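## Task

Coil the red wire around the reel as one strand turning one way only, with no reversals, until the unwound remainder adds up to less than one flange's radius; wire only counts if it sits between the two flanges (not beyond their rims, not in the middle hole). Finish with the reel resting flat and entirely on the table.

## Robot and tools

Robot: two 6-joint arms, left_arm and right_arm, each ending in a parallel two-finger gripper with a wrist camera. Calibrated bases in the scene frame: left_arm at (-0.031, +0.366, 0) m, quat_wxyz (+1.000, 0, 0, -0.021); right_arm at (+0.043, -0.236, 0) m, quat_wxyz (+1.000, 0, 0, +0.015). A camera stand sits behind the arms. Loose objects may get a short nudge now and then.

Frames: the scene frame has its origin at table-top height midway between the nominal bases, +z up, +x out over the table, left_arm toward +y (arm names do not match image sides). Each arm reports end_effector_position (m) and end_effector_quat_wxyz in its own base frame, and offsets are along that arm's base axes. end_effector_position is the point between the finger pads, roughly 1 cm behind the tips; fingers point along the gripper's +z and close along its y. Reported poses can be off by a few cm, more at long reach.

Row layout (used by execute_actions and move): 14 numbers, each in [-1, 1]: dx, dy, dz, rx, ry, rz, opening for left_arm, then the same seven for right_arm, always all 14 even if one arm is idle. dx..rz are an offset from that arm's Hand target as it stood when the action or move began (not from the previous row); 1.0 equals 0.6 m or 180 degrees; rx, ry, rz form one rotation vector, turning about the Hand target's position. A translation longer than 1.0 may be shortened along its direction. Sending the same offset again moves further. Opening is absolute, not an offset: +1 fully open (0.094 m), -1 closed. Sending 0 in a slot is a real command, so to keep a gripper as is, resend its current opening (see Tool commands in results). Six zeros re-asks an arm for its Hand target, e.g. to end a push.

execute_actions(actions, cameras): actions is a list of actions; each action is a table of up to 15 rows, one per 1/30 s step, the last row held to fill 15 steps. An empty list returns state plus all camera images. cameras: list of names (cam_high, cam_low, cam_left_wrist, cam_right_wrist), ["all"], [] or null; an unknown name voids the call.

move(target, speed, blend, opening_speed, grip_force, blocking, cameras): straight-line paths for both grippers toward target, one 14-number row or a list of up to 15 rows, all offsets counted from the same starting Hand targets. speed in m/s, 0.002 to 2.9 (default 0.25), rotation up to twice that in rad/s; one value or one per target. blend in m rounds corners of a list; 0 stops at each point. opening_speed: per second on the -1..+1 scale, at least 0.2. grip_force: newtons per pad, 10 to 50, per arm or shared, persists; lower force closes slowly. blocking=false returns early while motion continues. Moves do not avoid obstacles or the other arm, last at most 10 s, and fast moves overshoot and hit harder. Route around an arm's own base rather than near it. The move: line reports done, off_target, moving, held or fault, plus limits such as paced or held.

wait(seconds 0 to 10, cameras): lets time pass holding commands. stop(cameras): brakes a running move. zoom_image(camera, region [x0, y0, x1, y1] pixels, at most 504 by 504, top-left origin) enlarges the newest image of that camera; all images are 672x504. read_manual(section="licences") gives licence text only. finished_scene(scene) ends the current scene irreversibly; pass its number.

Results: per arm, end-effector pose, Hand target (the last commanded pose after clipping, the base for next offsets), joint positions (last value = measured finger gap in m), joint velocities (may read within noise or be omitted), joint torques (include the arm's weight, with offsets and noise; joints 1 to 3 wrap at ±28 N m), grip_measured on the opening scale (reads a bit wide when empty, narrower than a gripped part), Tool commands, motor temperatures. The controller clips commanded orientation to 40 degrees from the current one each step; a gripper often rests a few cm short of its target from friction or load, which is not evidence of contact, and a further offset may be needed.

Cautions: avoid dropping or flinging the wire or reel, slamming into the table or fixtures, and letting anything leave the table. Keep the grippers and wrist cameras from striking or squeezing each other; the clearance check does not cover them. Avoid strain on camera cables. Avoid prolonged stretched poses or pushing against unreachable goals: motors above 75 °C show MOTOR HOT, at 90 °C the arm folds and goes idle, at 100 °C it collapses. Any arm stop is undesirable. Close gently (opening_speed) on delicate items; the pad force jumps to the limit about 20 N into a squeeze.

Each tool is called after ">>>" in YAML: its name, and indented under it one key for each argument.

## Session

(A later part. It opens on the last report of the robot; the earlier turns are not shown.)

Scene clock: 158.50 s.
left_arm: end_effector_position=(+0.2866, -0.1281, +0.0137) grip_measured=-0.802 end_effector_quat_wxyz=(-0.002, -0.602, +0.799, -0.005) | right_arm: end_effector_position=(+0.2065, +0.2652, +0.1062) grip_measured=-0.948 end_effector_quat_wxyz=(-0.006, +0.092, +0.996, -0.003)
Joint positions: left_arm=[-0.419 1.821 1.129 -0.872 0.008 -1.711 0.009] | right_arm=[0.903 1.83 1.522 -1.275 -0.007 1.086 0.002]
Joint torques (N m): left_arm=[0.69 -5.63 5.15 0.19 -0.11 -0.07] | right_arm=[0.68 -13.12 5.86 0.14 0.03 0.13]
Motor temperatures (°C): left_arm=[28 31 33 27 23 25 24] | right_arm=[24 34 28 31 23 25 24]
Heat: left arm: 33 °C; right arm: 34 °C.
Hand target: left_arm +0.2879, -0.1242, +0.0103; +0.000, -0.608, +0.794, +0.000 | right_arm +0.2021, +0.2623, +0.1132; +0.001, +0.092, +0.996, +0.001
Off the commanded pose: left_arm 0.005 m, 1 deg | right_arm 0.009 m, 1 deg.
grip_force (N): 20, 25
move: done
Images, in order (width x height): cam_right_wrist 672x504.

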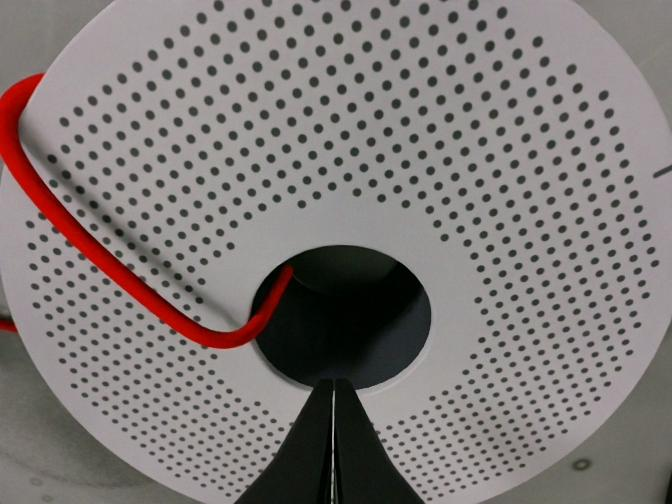

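>>> move:
  target: [0,0,0,0,0,0,-0.8,0,-0.004,-0.12,0,0,0,-0.95]
  cameras: ["cam_right_wrist"]
  speed: 0.1

>>> move:
  target: [0,0,0,0,0,0,-0.8,0,0,0,0,0,0,-0.1]
  cameras: ["cam_right_wrist"]
  opening_speed: 0.3

Scene clock: 162.40 s.
left_arm: end_effector_position=(+0.2866, -0.1281, +0.0137) grip_measured=-0.802 end_effector_quat_wxyz=(-0.002, -0.602, +0.799, -0.005) | right_arm: end_effector_position=(+0.2038, +0.2618, +0.0493) grip_measured=-0.948 end_effector_quat_wxyz=(+0.003, +0.092, +0.996, +0.010)
Joint positions: left_arm=[-0.419 1.821 1.129 -0.872 0.008 -1.711 0.009] | right_arm=[0.903 1.823 1.283 -1.011 -0.007 1.087 0.002]
Joint torques (N m): left_arm=[0.68 -5.63 5.16 0.19 -0.11 -0.08] | right_arm=[0.42 -8.66 5.96 0.33 0.03 0.07]
Heat: left arm: 33 °C; right arm: 34 °C.
Hand target: left_arm +0.2879, -0.1242, +0.0103; +0.000, -0.608, +0.794, +0.000 | right_arm +0.2021, +0.2599, +0.0412; +0.001, +0.092, +0.996, +0.001
Off the commanded pose: left_arm 0.005 m, 1 deg | right_arm 0.009 m, 1 deg.
grip_force (N): 20, 25
move: done
Images, in order (width x height): cam_right_wrist 672x504.

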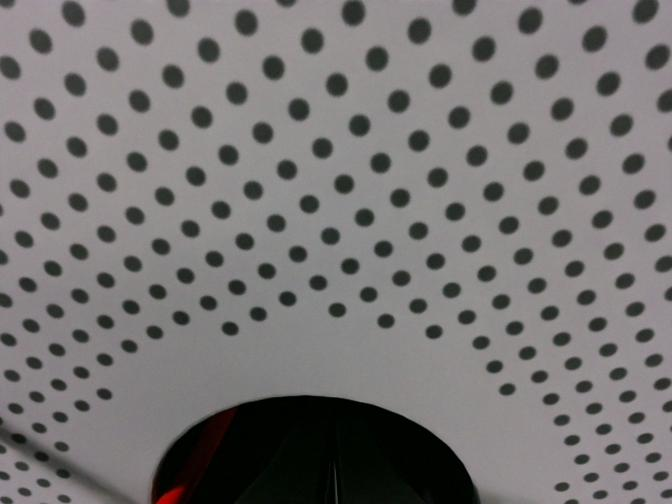

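Scene clock: 165.43 s.
left_arm: end_effector_position=(+0.2866, -0.1281, +0.0137) grip_measured=-0.802 end_effector_quat_wxyz=(-0.002, -0.602, +0.799, -0.005) | right_arm: end_effector_position=(+0.2057, +0.2642, +0.0558) grip_measured=-0.237 end_effector_quat_wxyz=(+0.009, +0.092, +0.996, +0.020)
Joint positions: left_arm=[-0.419 1.821 1.129 -0.872 0.008 -1.711 0.009] | right_arm=[0.903 1.807 1.289 -1.01 -0.007 1.087 0.036]
Joint torques (N m): left_arm=[0.68 -5.61 5.16 0.19 -0.11 -0.08] | right_arm=[0.25 -7.46 5.52 0.39 0.05 0.07]
Heat: left arm: 33 °C; right arm: 34 °C.
Hand target: left_arm +0.2879, -0.1242, +0.0103; +0.000, -0.608, +0.794, +0.000 | right_arm +0.2021, +0.2600, +0.0412; +0.001, +0.092, +0.996, +0.001
Off the commanded pose: left_arm 0.005 m, 1 deg | right_arm 0.016 m, 2 deg.
grip_force (N): 20, 25
move: off_target (right_arm)
Images, in order (width x height): cam_right_wrist 672x504.

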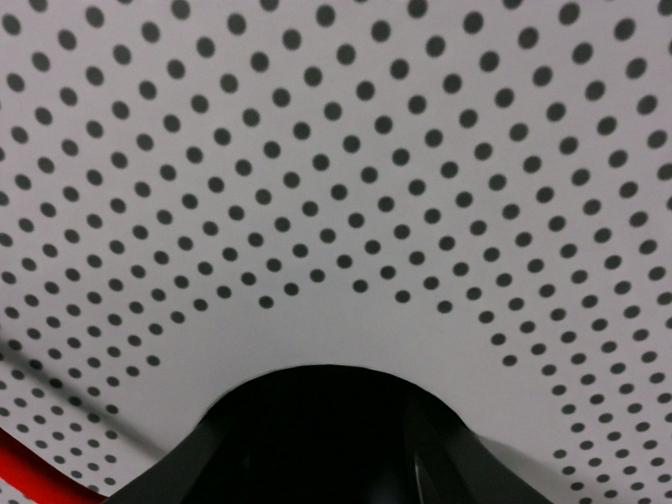

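>>> move:
  target: [0,0,0,0,0,0,-0.8,0,0,0,0,0,0.33,-0.1]
  cameras: ["cam_left_wrist","cam_low","cam_high"]
  speed: 0.15

>>> zoom_image:
  camera: "cam_high"
  region: [160, 140, 400, 320]

>>> zoom_image:
  camera: "cam_low"
  region: [370, 220, 500, 320]

Scene clock: 170.73 s.
left_arm: end_effector_position=(+0.2866, -0.1281, +0.0137) grip_measured=-0.802 end_effector_quat_wxyz=(-0.002, -0.602, +0.799, -0.005) | right_arm: end_effector_position=(+0.2071, +0.2640, +0.0569) grip_measured=-0.209 end_effector_quat_wxyz=(+0.020, -0.396, +0.918, +0.011)
Joint positions: left_arm=[-0.419 1.821 1.129 -0.872 0.008 -1.711 0.009] | right_arm=[0.903 1.807 1.293 -1.013 0 0.088 0.037]
Joint torques (N m): left_arm=[0.69 -5.6 5.16 0.19 -0.11 -0.07] | right_arm=[0.2 -7.25 5.26 0.41 -0.05 -0.4]
Heat: left arm: 33 °C; right arm: 34 °C.
Hand target: left_arm +0.2879, -0.1242, +0.0103; +0.000, -0.608, +0.794, +0.000 | right_arm +0.2021, +0.2599, +0.0412; +0.000, -0.413, +0.911, +0.001
Off the commanded pose: left_arm 0.005 m, 1 deg | right_arm 0.017 m, 3 deg.
grip_force (N): 20, 25
move: off_target (right_arm)
Images, in order (width x height): cam_high 672x504, cam_low 672x504, cam_left_wrist 672x504.

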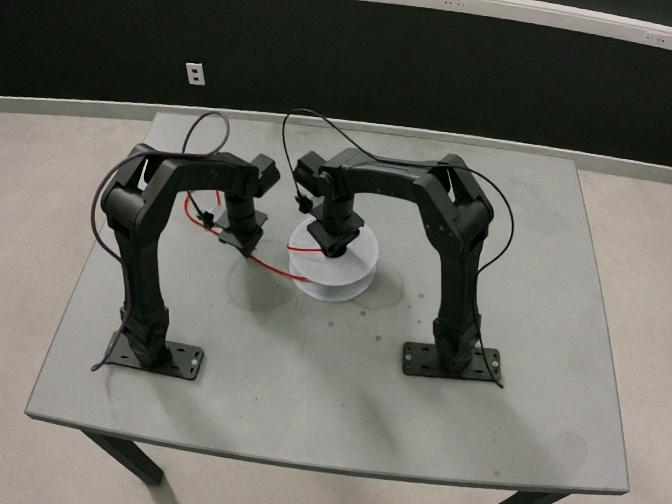

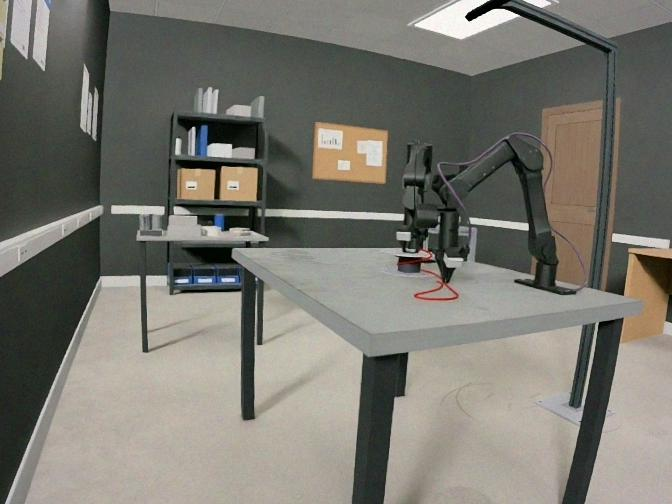

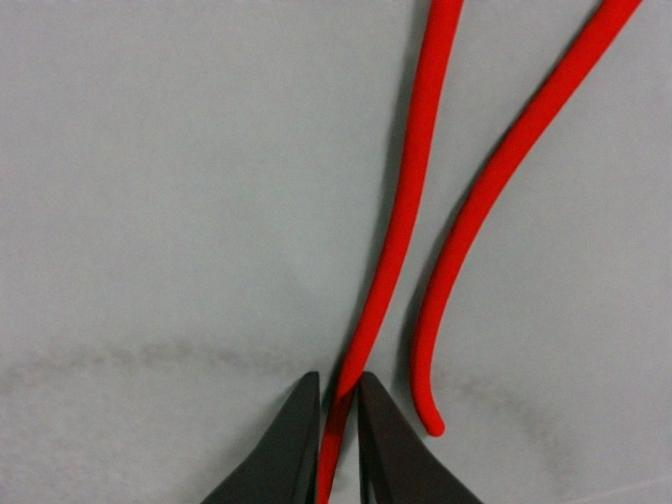

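Scaled by 2.100 from the camera's 672x504 image, which has a finer 960x720 frame.

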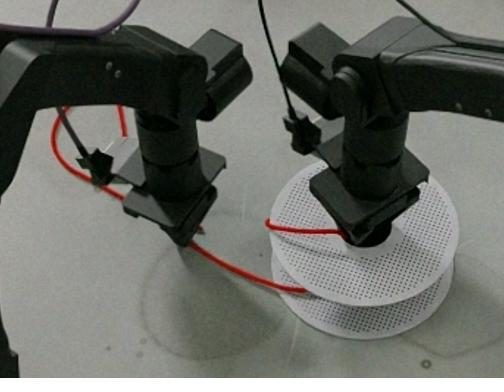

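Scaled by 3.877 from the camera's 672x504 image, which has a finer 960x720 frame.

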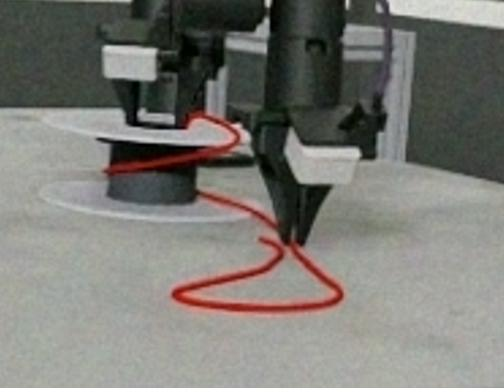

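>>> move:
  target: [0,0,0,0,0,0,-0.8,0,0,0,0,0,0.33,-0.1]
  cameras: ["cam_left_wrist","cam_low"]
  speed: 0.15

>>> zoom_image:
  camera: "cam_low"
  region: [370, 220, 500, 320]

>>> move:
  target: [0,0,0,0,0,0,-0.8,0.003,0,0,0,0,0.33,-0.1]
  cameras: ["cam_left_wrist","cam_low","cam_high"]
  speed: 0.15

>>> zoom_image:
  camera: "cam_high"
  region: [160, 140, 400, 320]

>>> zoom_image:
  camera: "cam_low"
  region: [370, 220, 500, 320]

Scene clock: 176.20 s.
left_arm: end_effector_position=(+0.2866, -0.1281, +0.0137) grip_measured=-0.802 end_effector_quat_wxyz=(-0.002, -0.602, +0.799, -0.005) | right_arm: end_effector_position=(+0.2093, +0.2673, +0.0582) grip_measured=-0.185 end_effector_quat_wxyz=(-0.030, +0.798, -0.601, +0.000)
Joint positions: left_arm=[-0.419 1.821 1.129 -0.872 0.008 -1.711 0.009] | right_arm=[0.903 1.805 1.296 -1.001 -0.002 -0.948 0.038]
Joint torques (N m): left_arm=[0.68 -5.61 5.18 0.19 -0.11 -0.08] | right_arm=[0.13 -7.08 5.29 0.3 -0.04 -0.41]
Heat: left arm: 33 °C; right arm: 33 °C.
Hand target: left_arm +0.2879, -0.1242, +0.0103; +0.000, -0.608, +0.794, +0.000 | right_arm +0.2021, +0.2599, +0.0412; +0.001, +0.810, -0.586, -0.001
Off the commanded pose: left_arm 0.005 m, 1 deg | right_arm 0.020 m, 4 deg.
grip_force (N): 20, 25
move: off_target (right_arm)
Images, in order (width x height): cam_low 672x504, cam_left_wrist 672x504.

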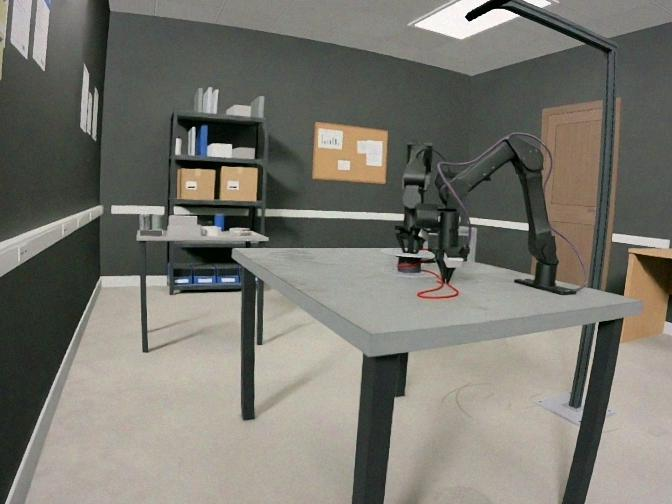

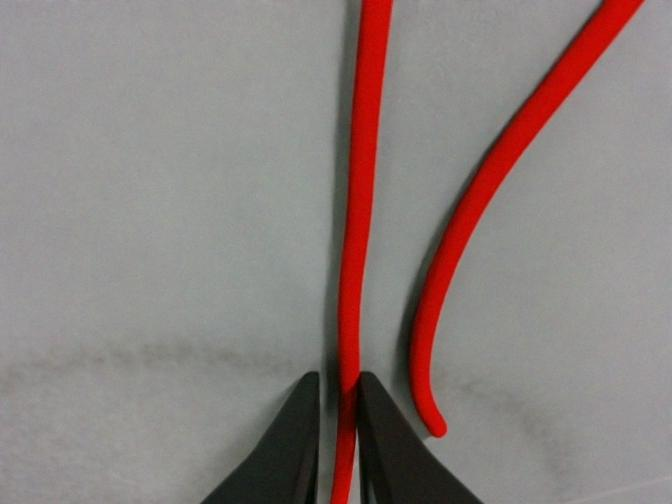

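Scaled by 3.877 from the camera's 672x504 image, which has a finer 960x720 frame.

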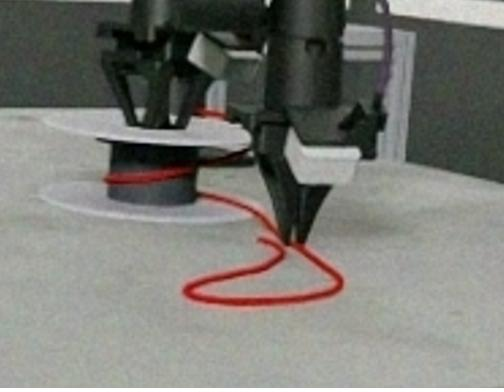

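Scene clock: 180.27 s.
left_arm: end_effector_position=(+0.2866, -0.1281, +0.0137) grip_measured=-0.802 end_effector_quat_wxyz=(-0.002, -0.602, +0.799, -0.005) | right_arm: end_effector_position=(+0.2107, +0.2710, +0.0598) grip_measured=-0.163 end_effector_quat_wxyz=(-0.034, +0.991, -0.125, +0.015)
Joint positions: left_arm=[-0.419 1.821 1.129 -0.872 0.008 -1.711 0.009] | right_arm=[0.903 1.805 1.302 -0.993 -0.009 -1.988 0.039]
Joint torques (N m): left_arm=[0.66 -5.61 5.18 0.19 -0.11 -0.08] | right_arm=[-0.03 -6.74 5.45 0.22 0.05 -0.41]
Heat: left arm: 33 °C; right arm: 33 °C.
Hand target: left_arm +0.2879, -0.1242, +0.0103; +0.000, -0.608, +0.794, +0.000 | right_arm +0.2039, +0.2599, +0.0412; +0.001, +0.994, -0.108, -0.001
Off the commanded pose: left_arm 0.005 m, 1 deg | right_arm 0.023 m, 5 deg.
grip_force (N): 20, 25
move: off_target (right_arm)
Images, in order (width x height): cam_high 672x504, cam_low 672x504, cam_left_wrist 672x504.

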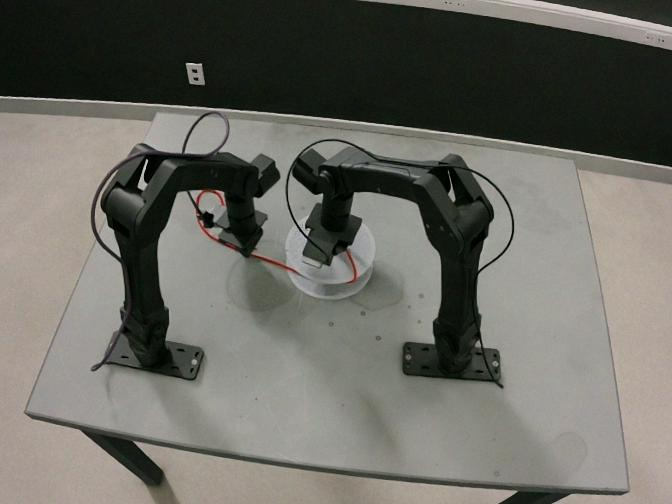

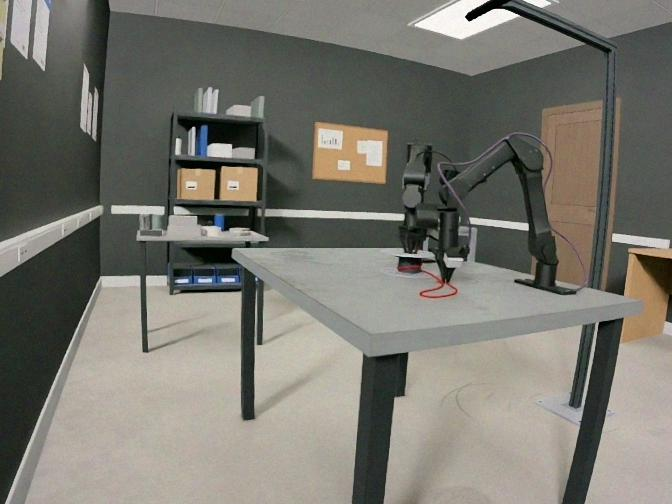

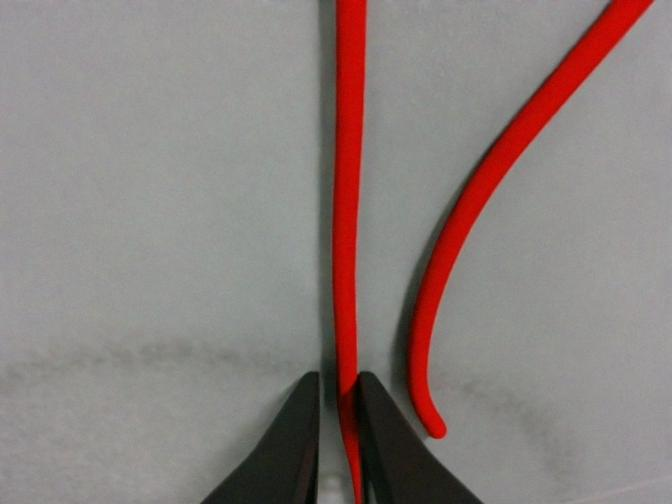

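Scaled by 2.100 from the camera's 672x504 image, which has a finer 960x720 frame.

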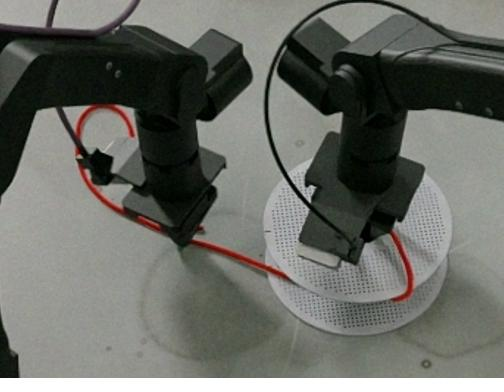

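Scaled by 3.877 from the camera's 672x504 image, which has a finer 960x720 frame.

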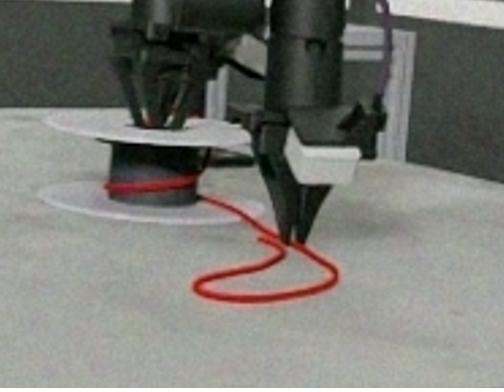

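>>> move:
  target: [0,0,0,0,0,0,-0.8,0.011,0.018,0.016,0,0,0,-0.95]
  opening_speed: 0.4
  speed: 0.1

>>> move:
  target:
    - [0,0,0,0,0,0,-0.8,0,0,0.1,0,0,0,-0.95]
    - [0,0,0,0,0,0,-0.8,0,0,0.1,0,0,-0.5,-0.95]
    - [0,0,0,0,0,0,-0.8,0,0,0.1,0,0,-0.99,-0.95]
  cameras: ["cam_left_wrist","cam_right_wrist","cam_low","cam_high"]

Scene clock: 183.93 s.
left_arm: end_effector_position=(+0.2866, -0.1281, +0.0137) grip_measured=-0.802 end_effector_quat_wxyz=(-0.002, -0.602, +0.799, -0.005) | right_arm: end_effector_position=(+0.2110, +0.2709, +0.0532) grip_measured=-0.948 end_effector_quat_wxyz=(-0.011, +0.993, -0.115, +0.002)
Joint positions: left_arm=[-0.419 1.821 1.129 -0.872 0.008 -1.711 0.009] | right_arm=[0.903 1.861 1.348 -1.038 -0.007 -2.009 0.002]
Joint torques (N m): left_arm=[0.69 -5.61 5.16 0.19 -0.11 -0.08] | right_arm=[0.49 -8.66 8.75 0.08 0.06 -0.09]
Heat: left arm: 32 °C; right arm: 32 °C.
Hand target: left_arm +0.2879, -0.1242, +0.0103; +0.000, -0.608, +0.794, +0.000 | right_arm +0.2105, +0.2707, +0.0508; +0.001, +0.994, -0.108, +0.000
Off the commanded pose: left_arm 0.005 m, 1 deg | right_arm 0.003 m, 2 deg.
grip_force (N): 20, 25
move: done

Scene clock: 192.60 s.
left_arm: end_effector_position=(+0.2866, -0.1281, +0.0137) grip_measured=-0.802 end_effector_quat_wxyz=(-0.002, -0.602, +0.799, -0.005) | right_arm: end_effector_position=(+0.2100, +0.2696, +0.1009) grip_measured=-0.948 end_effector_quat_wxyz=(-0.008, +0.090, +0.996, -0.006)
Joint positions: left_arm=[-0.419 1.821 1.129 -0.872 0.008 -1.711 0.009] | right_arm=[0.903 1.861 1.54 -1.27 -0.007 1.082 0.002]
Joint torques (N m): left_arm=[0.68 -5.64 5.16 0.2 -0.11 -0.08] | right_arm=[0.2 -12.11 8.39 0.06 0.02 0.1]
Heat: left arm: 32 °C; right arm: 32 °C.
Hand target: left_arm +0.2879, -0.1242, +0.0103; +0.000, -0.608, +0.794, +0.000 | right_arm +0.2105, +0.2707, +0.1108; +0.000, +0.092, +0.996, +0.001
Off the commanded pose: left_arm 0.005 m, 1 deg | right_arm 0.010 m, 1 deg.
grip_force (N): 20, 25
move: done

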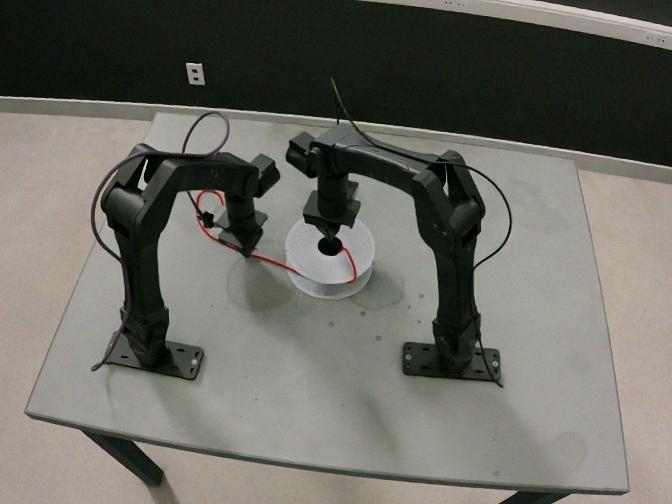

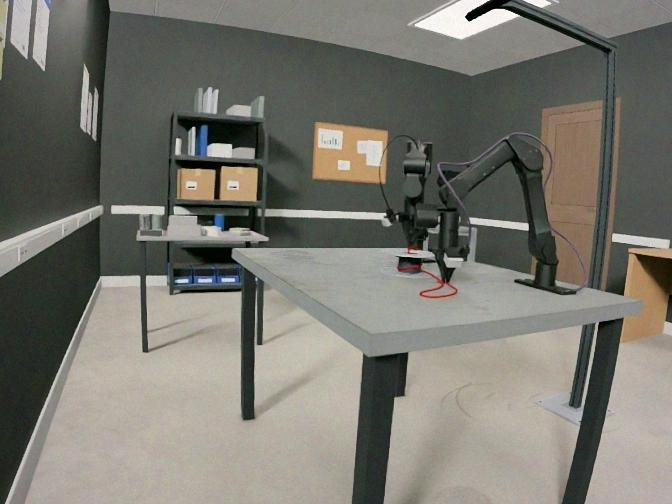

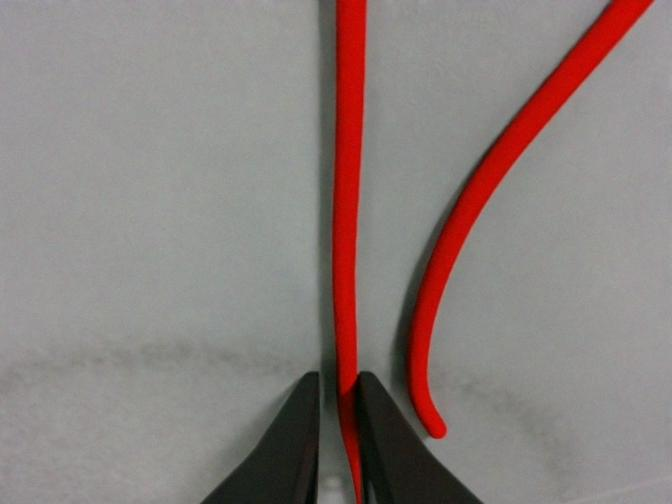

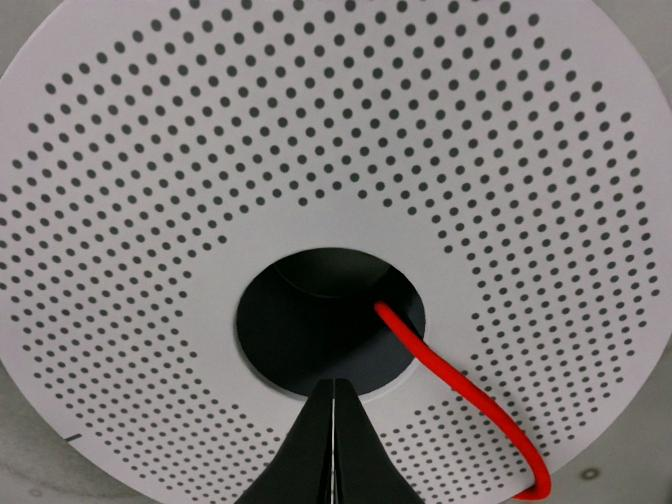

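>>> move:
  target: [0,0,0,0,0,0,-0.8,0,-0.002,-0.12,0,0,0,-0.95]
  speed: 0.1

>>> move:
  target: [0,0,0,0,0,0,-0.8,0,0,0,0,0,0,-0.1]
  opening_speed: 0.3

>>> move:
  target: [0,0,0,0,0,0,-0.8,0,0,0,0,0,0.33,-0.1]
  cameras: ["cam_left_wrist","cam_low","cam_high"]
  speed: 0.15

>>> zoom_image:
  camera: "cam_high"
  region: [160, 140, 400, 320]

>>> zoom_image:
  camera: "cam_low"
  region: [370, 220, 500, 320]

Scene clock: 196.07 s.
left_arm: end_effector_position=(+0.2866, -0.1281, +0.0137) grip_measured=-0.802 end_effector_quat_wxyz=(-0.002, -0.602, +0.799, -0.005) | right_arm: end_effector_position=(+0.2115, +0.2716, +0.0473) grip_measured=-0.948 end_effector_quat_wxyz=(+0.003, +0.090, +0.996, +0.010)
Joint positions: left_arm=[-0.419 1.821 1.129 -0.872 0.008 -1.711 0.009] | right_arm=[0.903 1.87 1.336 -1.017 -0.007 1.082 0.002]
Joint torques (N m): left_arm=[0.66 -5.61 5.16 0.19 -0.11 -0.08] | right_arm=[0.21 -9.01 6.06 0.38 0.02 0.1]
Heat: left arm: 32 °C; right arm: 32 °C.
Hand target: left_arm +0.2879, -0.1242, +0.0103; +0.000, -0.608, +0.794, +0.000 | right_arm +0.2105, +0.2696, +0.0388; +0.000, +0.092, +0.996, +0.001
Off the commanded pose: left_arm 0.005 m, 1 deg | right_arm 0.009 m, 1 deg.
grip_force (N): 20, 25
move: done

Scene clock: 199.10 s.
left_arm: end_effector_position=(+0.2866, -0.1281, +0.0137) grip_measured=-0.802 end_effector_quat_wxyz=(-0.002, -0.602, +0.799, -0.005) | right_arm: end_effector_position=(+0.2114, +0.2715, +0.0569) grip_measured=-0.212 end_effector_quat_wxyz=(+0.007, +0.093, +0.995, +0.018)
Joint positions: left_arm=[-0.419 1.821 1.129 -0.872 0.008 -1.711 0.009] | right_arm=[0.903 1.844 1.341 -1.03 -0.007 1.089 0.037]
Joint torques (N m): left_arm=[0.68 -5.63 5.16 0.19 -0.11 -0.08] | right_arm=[0.21 -6.8 5.57 0.55 0.03 0.01]
Heat: left arm: 32 °C; right arm: 32 °C.
Hand target: left_arm +0.2879, -0.1242, +0.0103; +0.000, -0.608, +0.794, +0.000 | right_arm +0.2104, +0.2695, +0.0387; +0.000, +0.092, +0.996, +0.001
Off the commanded pose: left_arm 0.005 m, 1 deg | right_arm 0.018 m, 2 deg.
grip_force (N): 20, 25
move: off_target (right_arm)

Scene clock: 203.27 s.
left_arm: end_effector_position=(+0.2866, -0.1281, +0.0137) grip_measured=-0.802 end_effector_quat_wxyz=(-0.002, -0.602, +0.799, -0.005) | right_arm: end_effector_position=(+0.2121, +0.2795, +0.0584) grip_measured=-0.192 end_effector_quat_wxyz=(+0.021, -0.398, +0.917, +0.029)
Joint positions: left_arm=[-0.419 1.821 1.129 -0.872 0.008 -1.711 0.009] | right_arm=[0.903 1.844 1.345 -1.008 -0.032 0.085 0.038]
Joint torques (N m): left_arm=[0.69 -5.63 5.16 0.19 -0.11 -0.08] | right_arm=[0.05 -6.8 5.65 0.32 0.26 -0.38]
Heat: left arm: 32 °C; right arm: 32 °C.
Hand target: left_arm +0.2879, -0.1242, +0.0103; +0.000, -0.608, +0.794, +0.000 | right_arm +0.2105, +0.2695, +0.0388; +0.000, -0.413, +0.911, +0.001
Off the commanded pose: left_arm 0.005 m, 1 deg | right_arm 0.022 m, 4 deg.
grip_force (N): 20, 25
move: off_target (right_arm)
Images, in order (width x height): cam_high 672x504, cam_low 672x504, cam_left_wrist 672x504.

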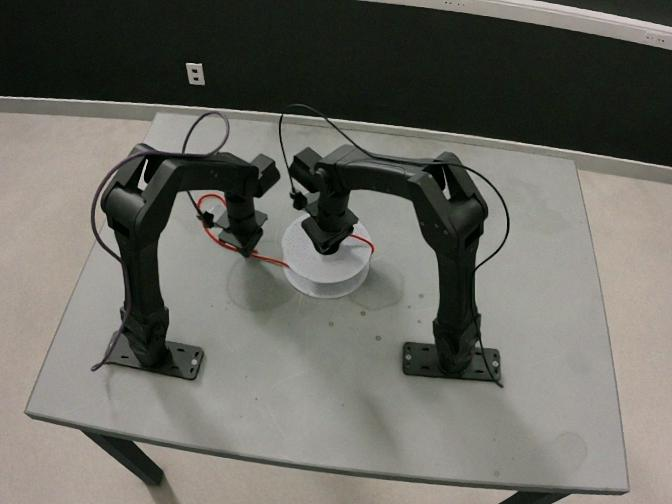

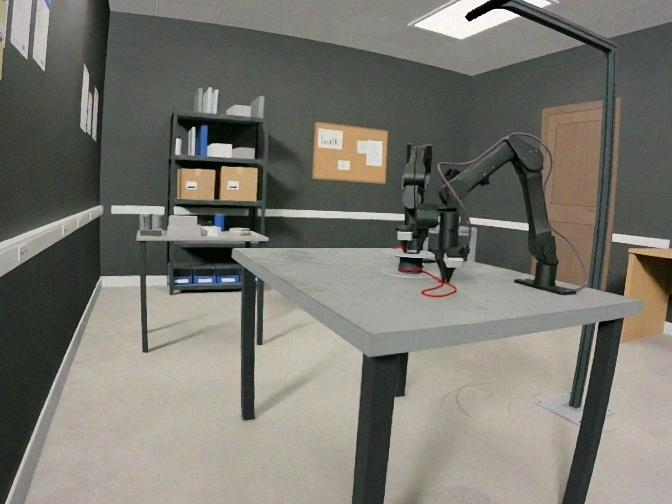

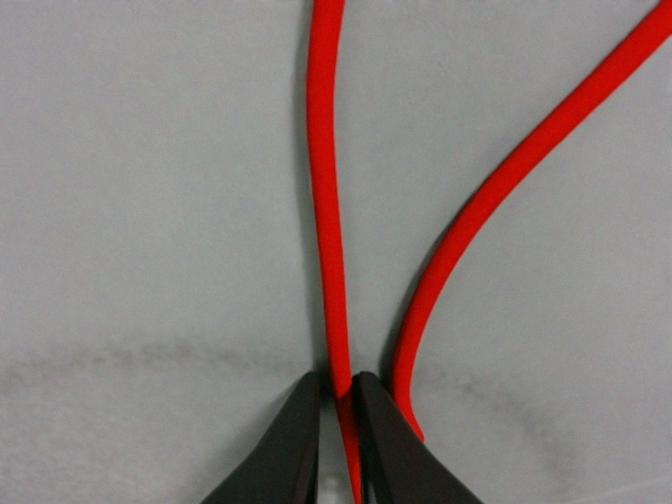

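Scaled by 2.100 from the camera's 672x504 image, which has a finer 960x720 frame.

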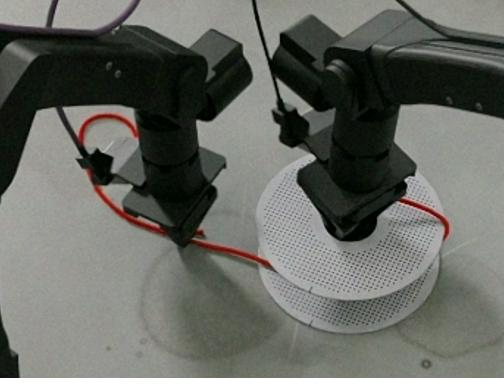

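Scaled by 3.877 from the camera's 672x504 image, which has a finer 960x720 frame.

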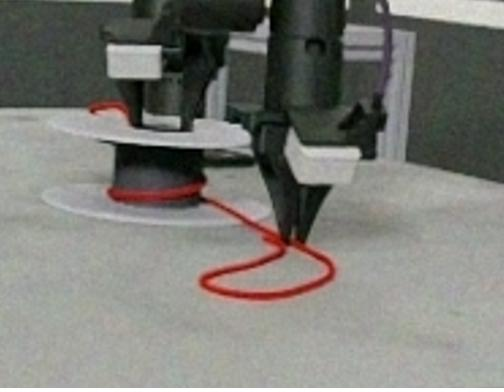

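>>> move:
  target: [0,0,0,0,0,0,-0.8,0.0,-0.018,0,0,0,0.33,-0.1]
  cameras: ["cam_left_wrist"]
  speed: 0.15

>>> move:
  target: [0,0,0,0,0,0,-0.8,0.003,0,0,0,0,0.33,-0.1]
  cameras: ["cam_left_wrist","cam_low","cam_high"]
  speed: 0.15

>>> zoom_image:
  camera: "cam_high"
  region: [160, 140, 400, 320]

>>> zoom_image:
  camera: "cam_low"
  region: [370, 220, 500, 320]

Scene clock: 209.17 s.
left_arm: end_effector_position=(+0.2866, -0.1281, +0.0137) grip_measured=-0.802 end_effector_quat_wxyz=(-0.002, -0.602, +0.799, -0.005) | right_arm: end_effector_position=(+0.2026, +0.2767, +0.0590) grip_measured=-0.181 end_effector_quat_wxyz=(-0.019, +0.799, -0.599, -0.041)
Joint positions: left_arm=[-0.419 1.821 1.129 -0.872 0.008 -1.711 0.009] | right_arm=[0.892 1.839 1.341 -1.038 -0.083 -0.962 0.038]
Joint torques (N m): left_arm=[0.69 -5.63 5.18 0.19 -0.11 -0.08] | right_arm=[-0.77 -8.49 3.25 0.57 0.73 -0.5]
Heat: left arm: 32 °C; right arm: 32 °C.
Hand target: left_arm +0.2879, -0.1242, +0.0103; +0.000, -0.608, +0.794, +0.000 | right_arm +0.2105, +0.2586, +0.0388; +0.001, +0.810, -0.586, -0.001
Off the commanded pose: left_arm 0.005 m, 1 deg | right_arm 0.028 m, 5 deg.
grip_force (N): 20, 25
move: off_target (right_arm)
Images, in order (width x height): cam_left_wrist 672x504.

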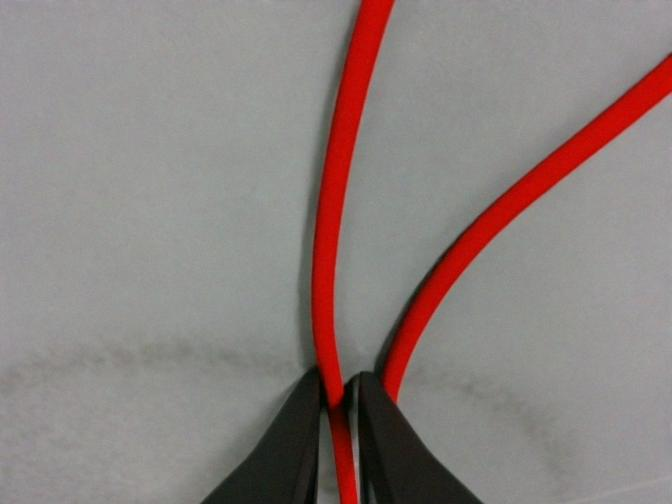

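Scene clock: 213.37 s.
left_arm: end_effector_position=(+0.2866, -0.1281, +0.0137) grip_measured=-0.802 end_effector_quat_wxyz=(-0.002, -0.602, +0.799, -0.005) | right_arm: end_effector_position=(+0.1922, +0.2573, +0.0589) grip_measured=-0.181 end_effector_quat_wxyz=(+0.006, +0.991, -0.128, -0.039)
Joint positions: left_arm=[-0.419 1.821 1.129 -0.872 0.008 -1.711 0.009] | right_arm=[0.892 1.839 1.341 -1.124 -0.06 -1.994 0.038]
Joint torques (N m): left_arm=[0.68 -5.64 5.18 0.19 -0.11 -0.08] | right_arm=[-1.01 -7.87 3.66 1.22 0.57 -0.55]
Heat: left arm: 32 °C; right arm: 32 °C.
Hand target: left_arm +0.2879, -0.1242, +0.0103; +0.000, -0.608, +0.794, +0.000 | right_arm +0.2124, +0.2587, +0.0388; +0.001, +0.994, -0.108, +0.000
Off the commanded pose: left_arm 0.005 m, 1 deg | right_arm 0.028 m, 5 deg.
grip_force (N): 20, 25
move: off_target (right_arm)
Images, in order (width x height): cam_high 672x504, cam_low 672x504, cam_left_wrist 672x504.

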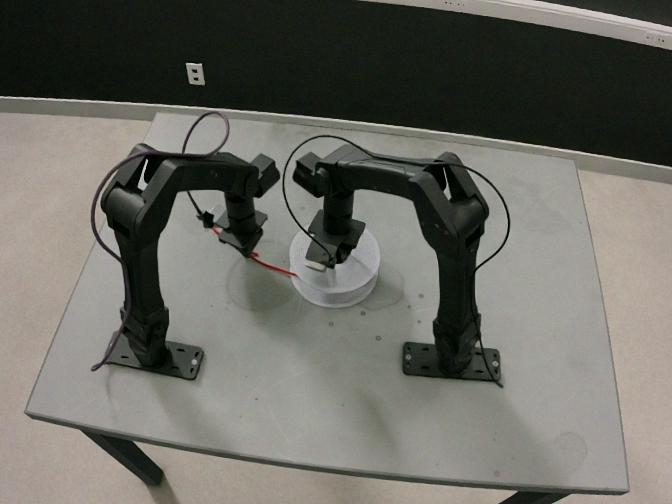

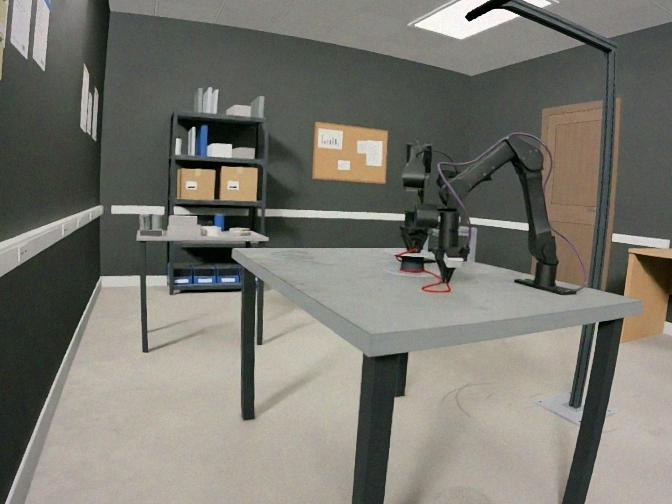

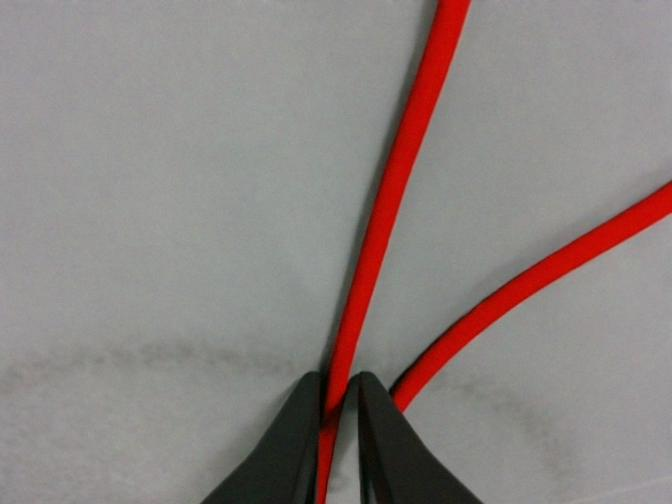

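Scaled by 2.100 from the camera's 672x504 image, which has a finer 960x720 frame.

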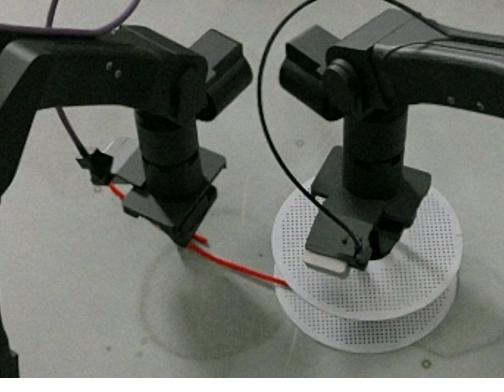

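Scaled by 3.877 from the camera's 672x504 image, which has a finer 960x720 frame.

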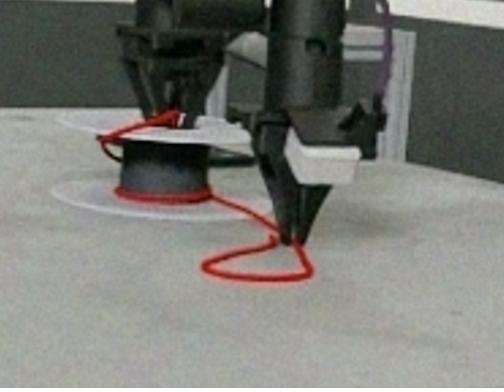

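>>> move:
  target: [0,0,0,0,0,0,-0.8,-0.024,0,0.018,0,0,0,-0.95]
  opening_speed: 0.4
  speed: 0.1

>>> move:
  target:
    - [0,0,0,0,0,0,-0.8,0,0,0.1,0,0,0,-0.95]
    - [0,0,0,0,0,0,-0.8,0,0,0.1,0,0,-0.5,-0.95]
    - [0,0,0,0,0,0,-0.8,0,0,0.1,0,0,-0.99,-0.95]
  cameras: ["cam_left_wrist","cam_right_wrist","cam_high"]

Scene clock: 217.07 s.
left_arm: end_effector_position=(+0.2866, -0.1281, +0.0137) grip_measured=-0.802 end_effector_quat_wxyz=(-0.002, -0.602, +0.799, -0.005) | right_arm: end_effector_position=(+0.1997, +0.2610, +0.0521) grip_measured=-0.948 end_effector_quat_wxyz=(-0.003, +0.993, -0.114, -0.002)
Joint positions: left_arm=[-0.419 1.821 1.129 -0.872 0.008 -1.711 0.009] | right_arm=[0.911 1.823 1.296 -1.039 -0.007 -2.002 0.002]
Joint torques (N m): left_arm=[0.68 -5.63 5.16 0.19 -0.11 -0.08] | right_arm=[0.23 -10.14 5.81 0.29 0.06 -0.09]
Heat: left arm: 32 °C; right arm: 32 °C.
Hand target: left_arm +0.2879, -0.1242, +0.0103; +0.000, -0.608, +0.794, +0.000 | right_arm +0.1980, +0.2587, +0.0496; +0.001, +0.994, -0.108, +0.000
Off the commanded pose: left_arm 0.005 m, 1 deg | right_arm 0.004 m, 1 deg.
grip_force (N): 20, 25
move: done

Scene clock: 225.77 s.
left_arm: end_effector_position=(+0.2866, -0.1281, +0.0137) grip_measured=-0.802 end_effector_quat_wxyz=(-0.002, -0.602, +0.799, -0.005) | right_arm: end_effector_position=(+0.1974, +0.2580, +0.1003) grip_measured=-0.948 end_effector_quat_wxyz=(-0.008, +0.089, +0.996, -0.006)
Joint positions: left_arm=[-0.419 1.821 1.129 -0.872 0.008 -1.711 0.009] | right_arm=[0.911 1.795 1.455 -1.249 -0.007 1.09 0.002]
Joint torques (N m): left_arm=[0.68 -5.61 5.16 0.19 -0.11 -0.08] | right_arm=[0.27 -11.45 8.32 0.05 0.02 0.08]
Heat: left arm: 32 °C; right arm: 34 °C.
Hand target: left_arm +0.2879, -0.1242, +0.0103; +0.000, -0.608, +0.794, +0.000 | right_arm +0.1979, +0.2587, +0.1096; +0.000, +0.092, +0.996, +0.001
Off the commanded pose: left_arm 0.005 m, 1 deg | right_arm 0.009 m, 1 deg.
grip_force (N): 20, 25
move: done
Images, in order (width x height): cam_high 672x504, cam_left_wrist 672x504, cam_right_wrist 672x504.

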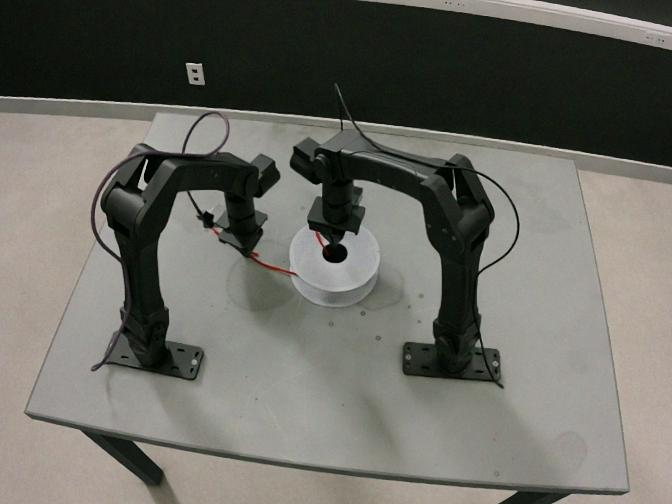

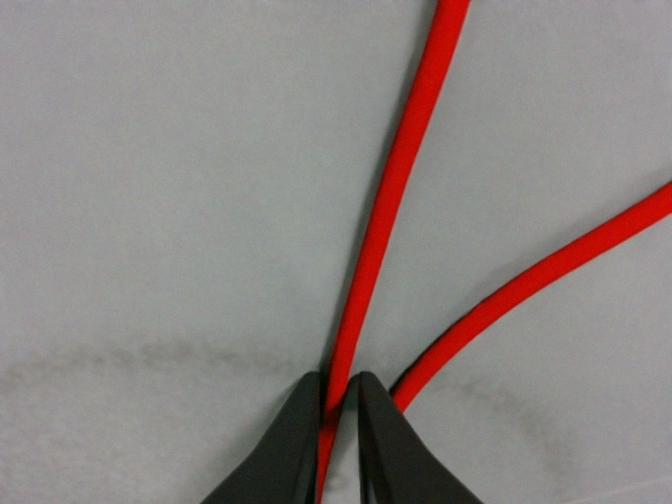

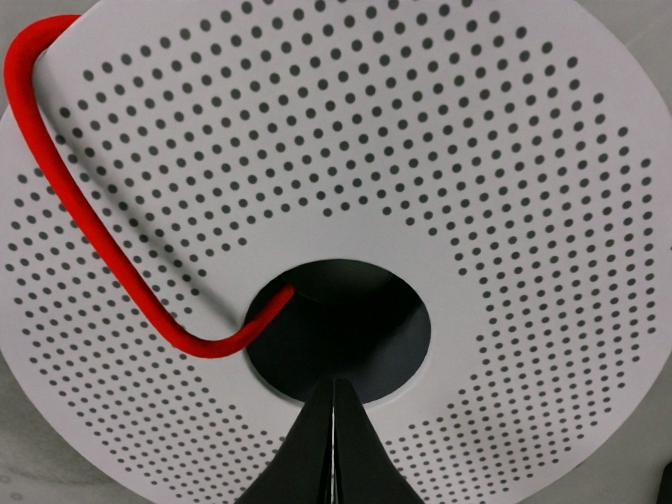

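>>> move:
  target: [0,0,0,0,0,0,-0.8,-0.005,-0.002,-0.12,0,0,0,-0.95]
  speed: 0.1

>>> move:
  target: [0,0,0,0,0,0,-0.8,0,0,0,0,0,0,-0.1]
  opening_speed: 0.3

>>> move:
  target: [0,0,0,0,0,0,-0.8,0,-0.01,0,0,0,0.33,-0.1]
  cameras: ["cam_left_wrist","cam_low","cam_high"]
  speed: 0.15

>>> zoom_image:
  camera: "cam_high"
  region: [160, 140, 400, 320]

>>> zoom_image:
  camera: "cam_low"
  region: [370, 220, 500, 320]

Scene clock: 229.33 s.
left_arm: end_effector_position=(+0.2866, -0.1281, +0.0137) grip_measured=-0.802 end_effector_quat_wxyz=(-0.002, -0.602, +0.799, -0.005) | right_arm: end_effector_position=(+0.1975, +0.2582, +0.0453) grip_measured=-0.948 end_effector_quat_wxyz=(+0.002, +0.092, +0.996, +0.009)
Joint positions: left_arm=[-0.419 1.821 1.129 -0.872 0.008 -1.711 0.009] | right_arm=[0.911 1.806 1.245 -0.992 -0.007 1.096 0.002]
Joint torques (N m): left_arm=[0.68 -5.61 5.19 0.19 -0.11 -0.08] | right_arm=[0.72 -8.42 6.11 0.35 0.04 0.08]
Heat: left arm: 32 °C; right arm: 34 °C.
Hand target: left_arm +0.2879, -0.1242, +0.0103; +0.000, -0.608, +0.794, +0.000 | right_arm +0.1949, +0.2575, +0.0377; +0.000, +0.092, +0.996, +0.001
Off the commanded pose: left_arm 0.005 m, 1 deg | right_arm 0.008 m, 1 deg.
grip_force (N): 20, 25
move: done

Scene clock: 232.37 s.
left_arm: end_effector_position=(+0.2866, -0.1281, +0.0137) grip_measured=-0.802 end_effector_quat_wxyz=(-0.002, -0.602, +0.799, -0.005) | right_arm: end_effector_position=(+0.1965, +0.2586, +0.0542) grip_measured=-0.264 end_effector_quat_wxyz=(+0.005, +0.092, +0.996, +0.015)
Joint positions: left_arm=[-0.419 1.821 1.129 -0.872 0.008 -1.711 0.009] | right_arm=[0.914 1.783 1.254 -1.011 -0.007 1.098 0.035]
Joint torques (N m): left_arm=[0.68 -5.63 5.15 0.18 -0.11 -0.08] | right_arm=[0.49 -6.56 5.2 0.58 0.05 0.05]
Heat: left arm: 32 °C; right arm: 34 °C.
Hand target: left_arm +0.2879, -0.1242, +0.0103; +0.000, -0.608, +0.794, +0.000 | right_arm +0.1948, +0.2575, +0.0375; +0.000, +0.092, +0.996, +0.001
Off the commanded pose: left_arm 0.005 m, 1 deg | right_arm 0.017 m, 2 deg.
grip_force (N): 20, 25
move: off_target (right_arm)

Scene clock: 236.40 s.
left_arm: end_effector_position=(+0.2866, -0.1281, +0.0137) grip_measured=-0.802 end_effector_quat_wxyz=(-0.002, -0.602, +0.799, -0.005) | right_arm: end_effector_position=(+0.1987, +0.2586, +0.0560) grip_measured=-0.229 end_effector_quat_wxyz=(+0.018, -0.400, +0.916, +0.008)
Joint positions: left_arm=[-0.419 1.821 1.129 -0.872 0.008 -1.711 0.009] | right_arm=[0.914 1.778 1.254 -1.007 0.003 0.092 0.036]
Joint torques (N m): left_arm=[0.66 -5.64 5.15 0.19 -0.1 -0.08] | right_arm=[-0.68 -7.42 3.58 0.58 -0.08 -0.44]
Heat: left arm: 32 °C; right arm: 34 °C.
Hand target: left_arm +0.2879, -0.1242, +0.0103; +0.000, -0.608, +0.794, +0.000 | right_arm +0.1949, +0.2515, +0.0376; +0.000, -0.413, +0.911, +0.000
Off the commanded pose: left_arm 0.005 m, 1 deg | right_arm 0.020 m, 3 deg.
grip_force (N): 20, 25
move: off_target (right_arm)
Images, in order (width x height): cam_high 672x504, cam_low 672x504, cam_left_wrist 672x504.

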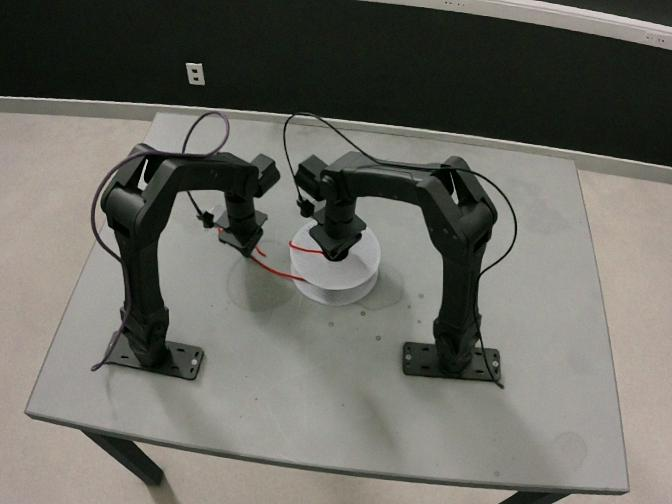

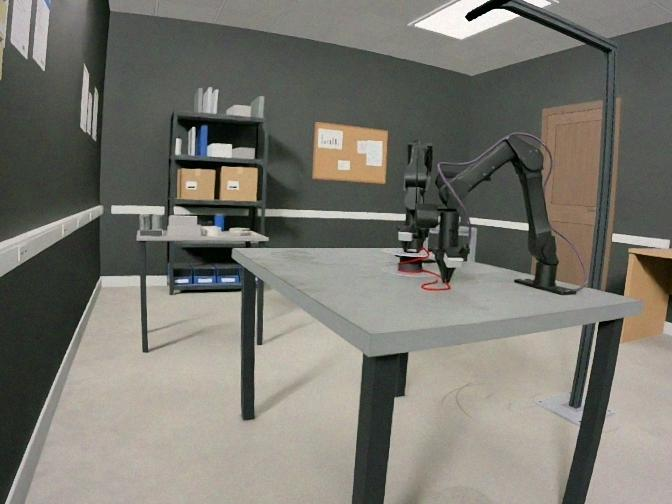

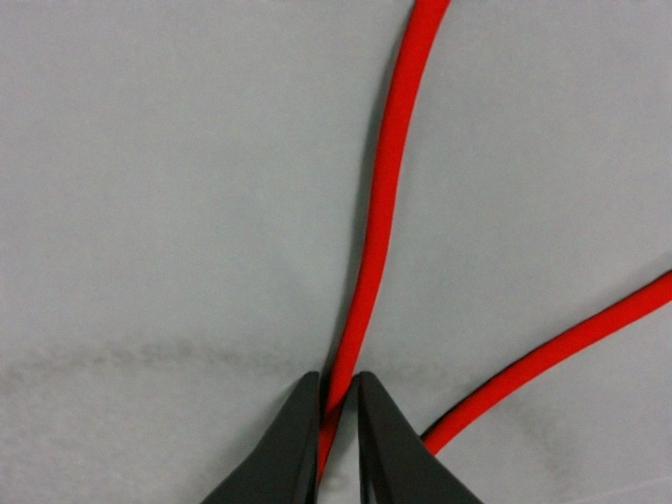

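Scaled by 2.100 from the camera's 672x504 image, which has a finer 960x720 frame.

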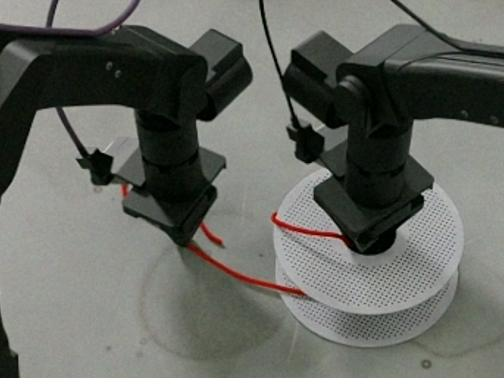

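Scaled by 3.877 from the camera's 672x504 image, which has a finer 960x720 frame.

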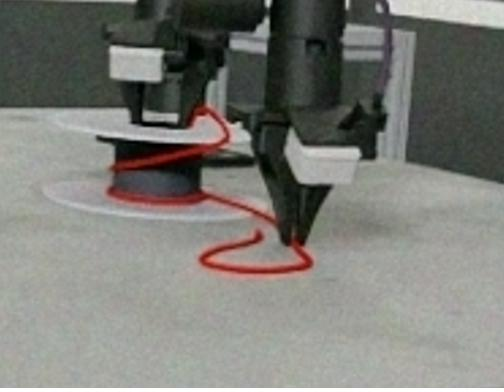

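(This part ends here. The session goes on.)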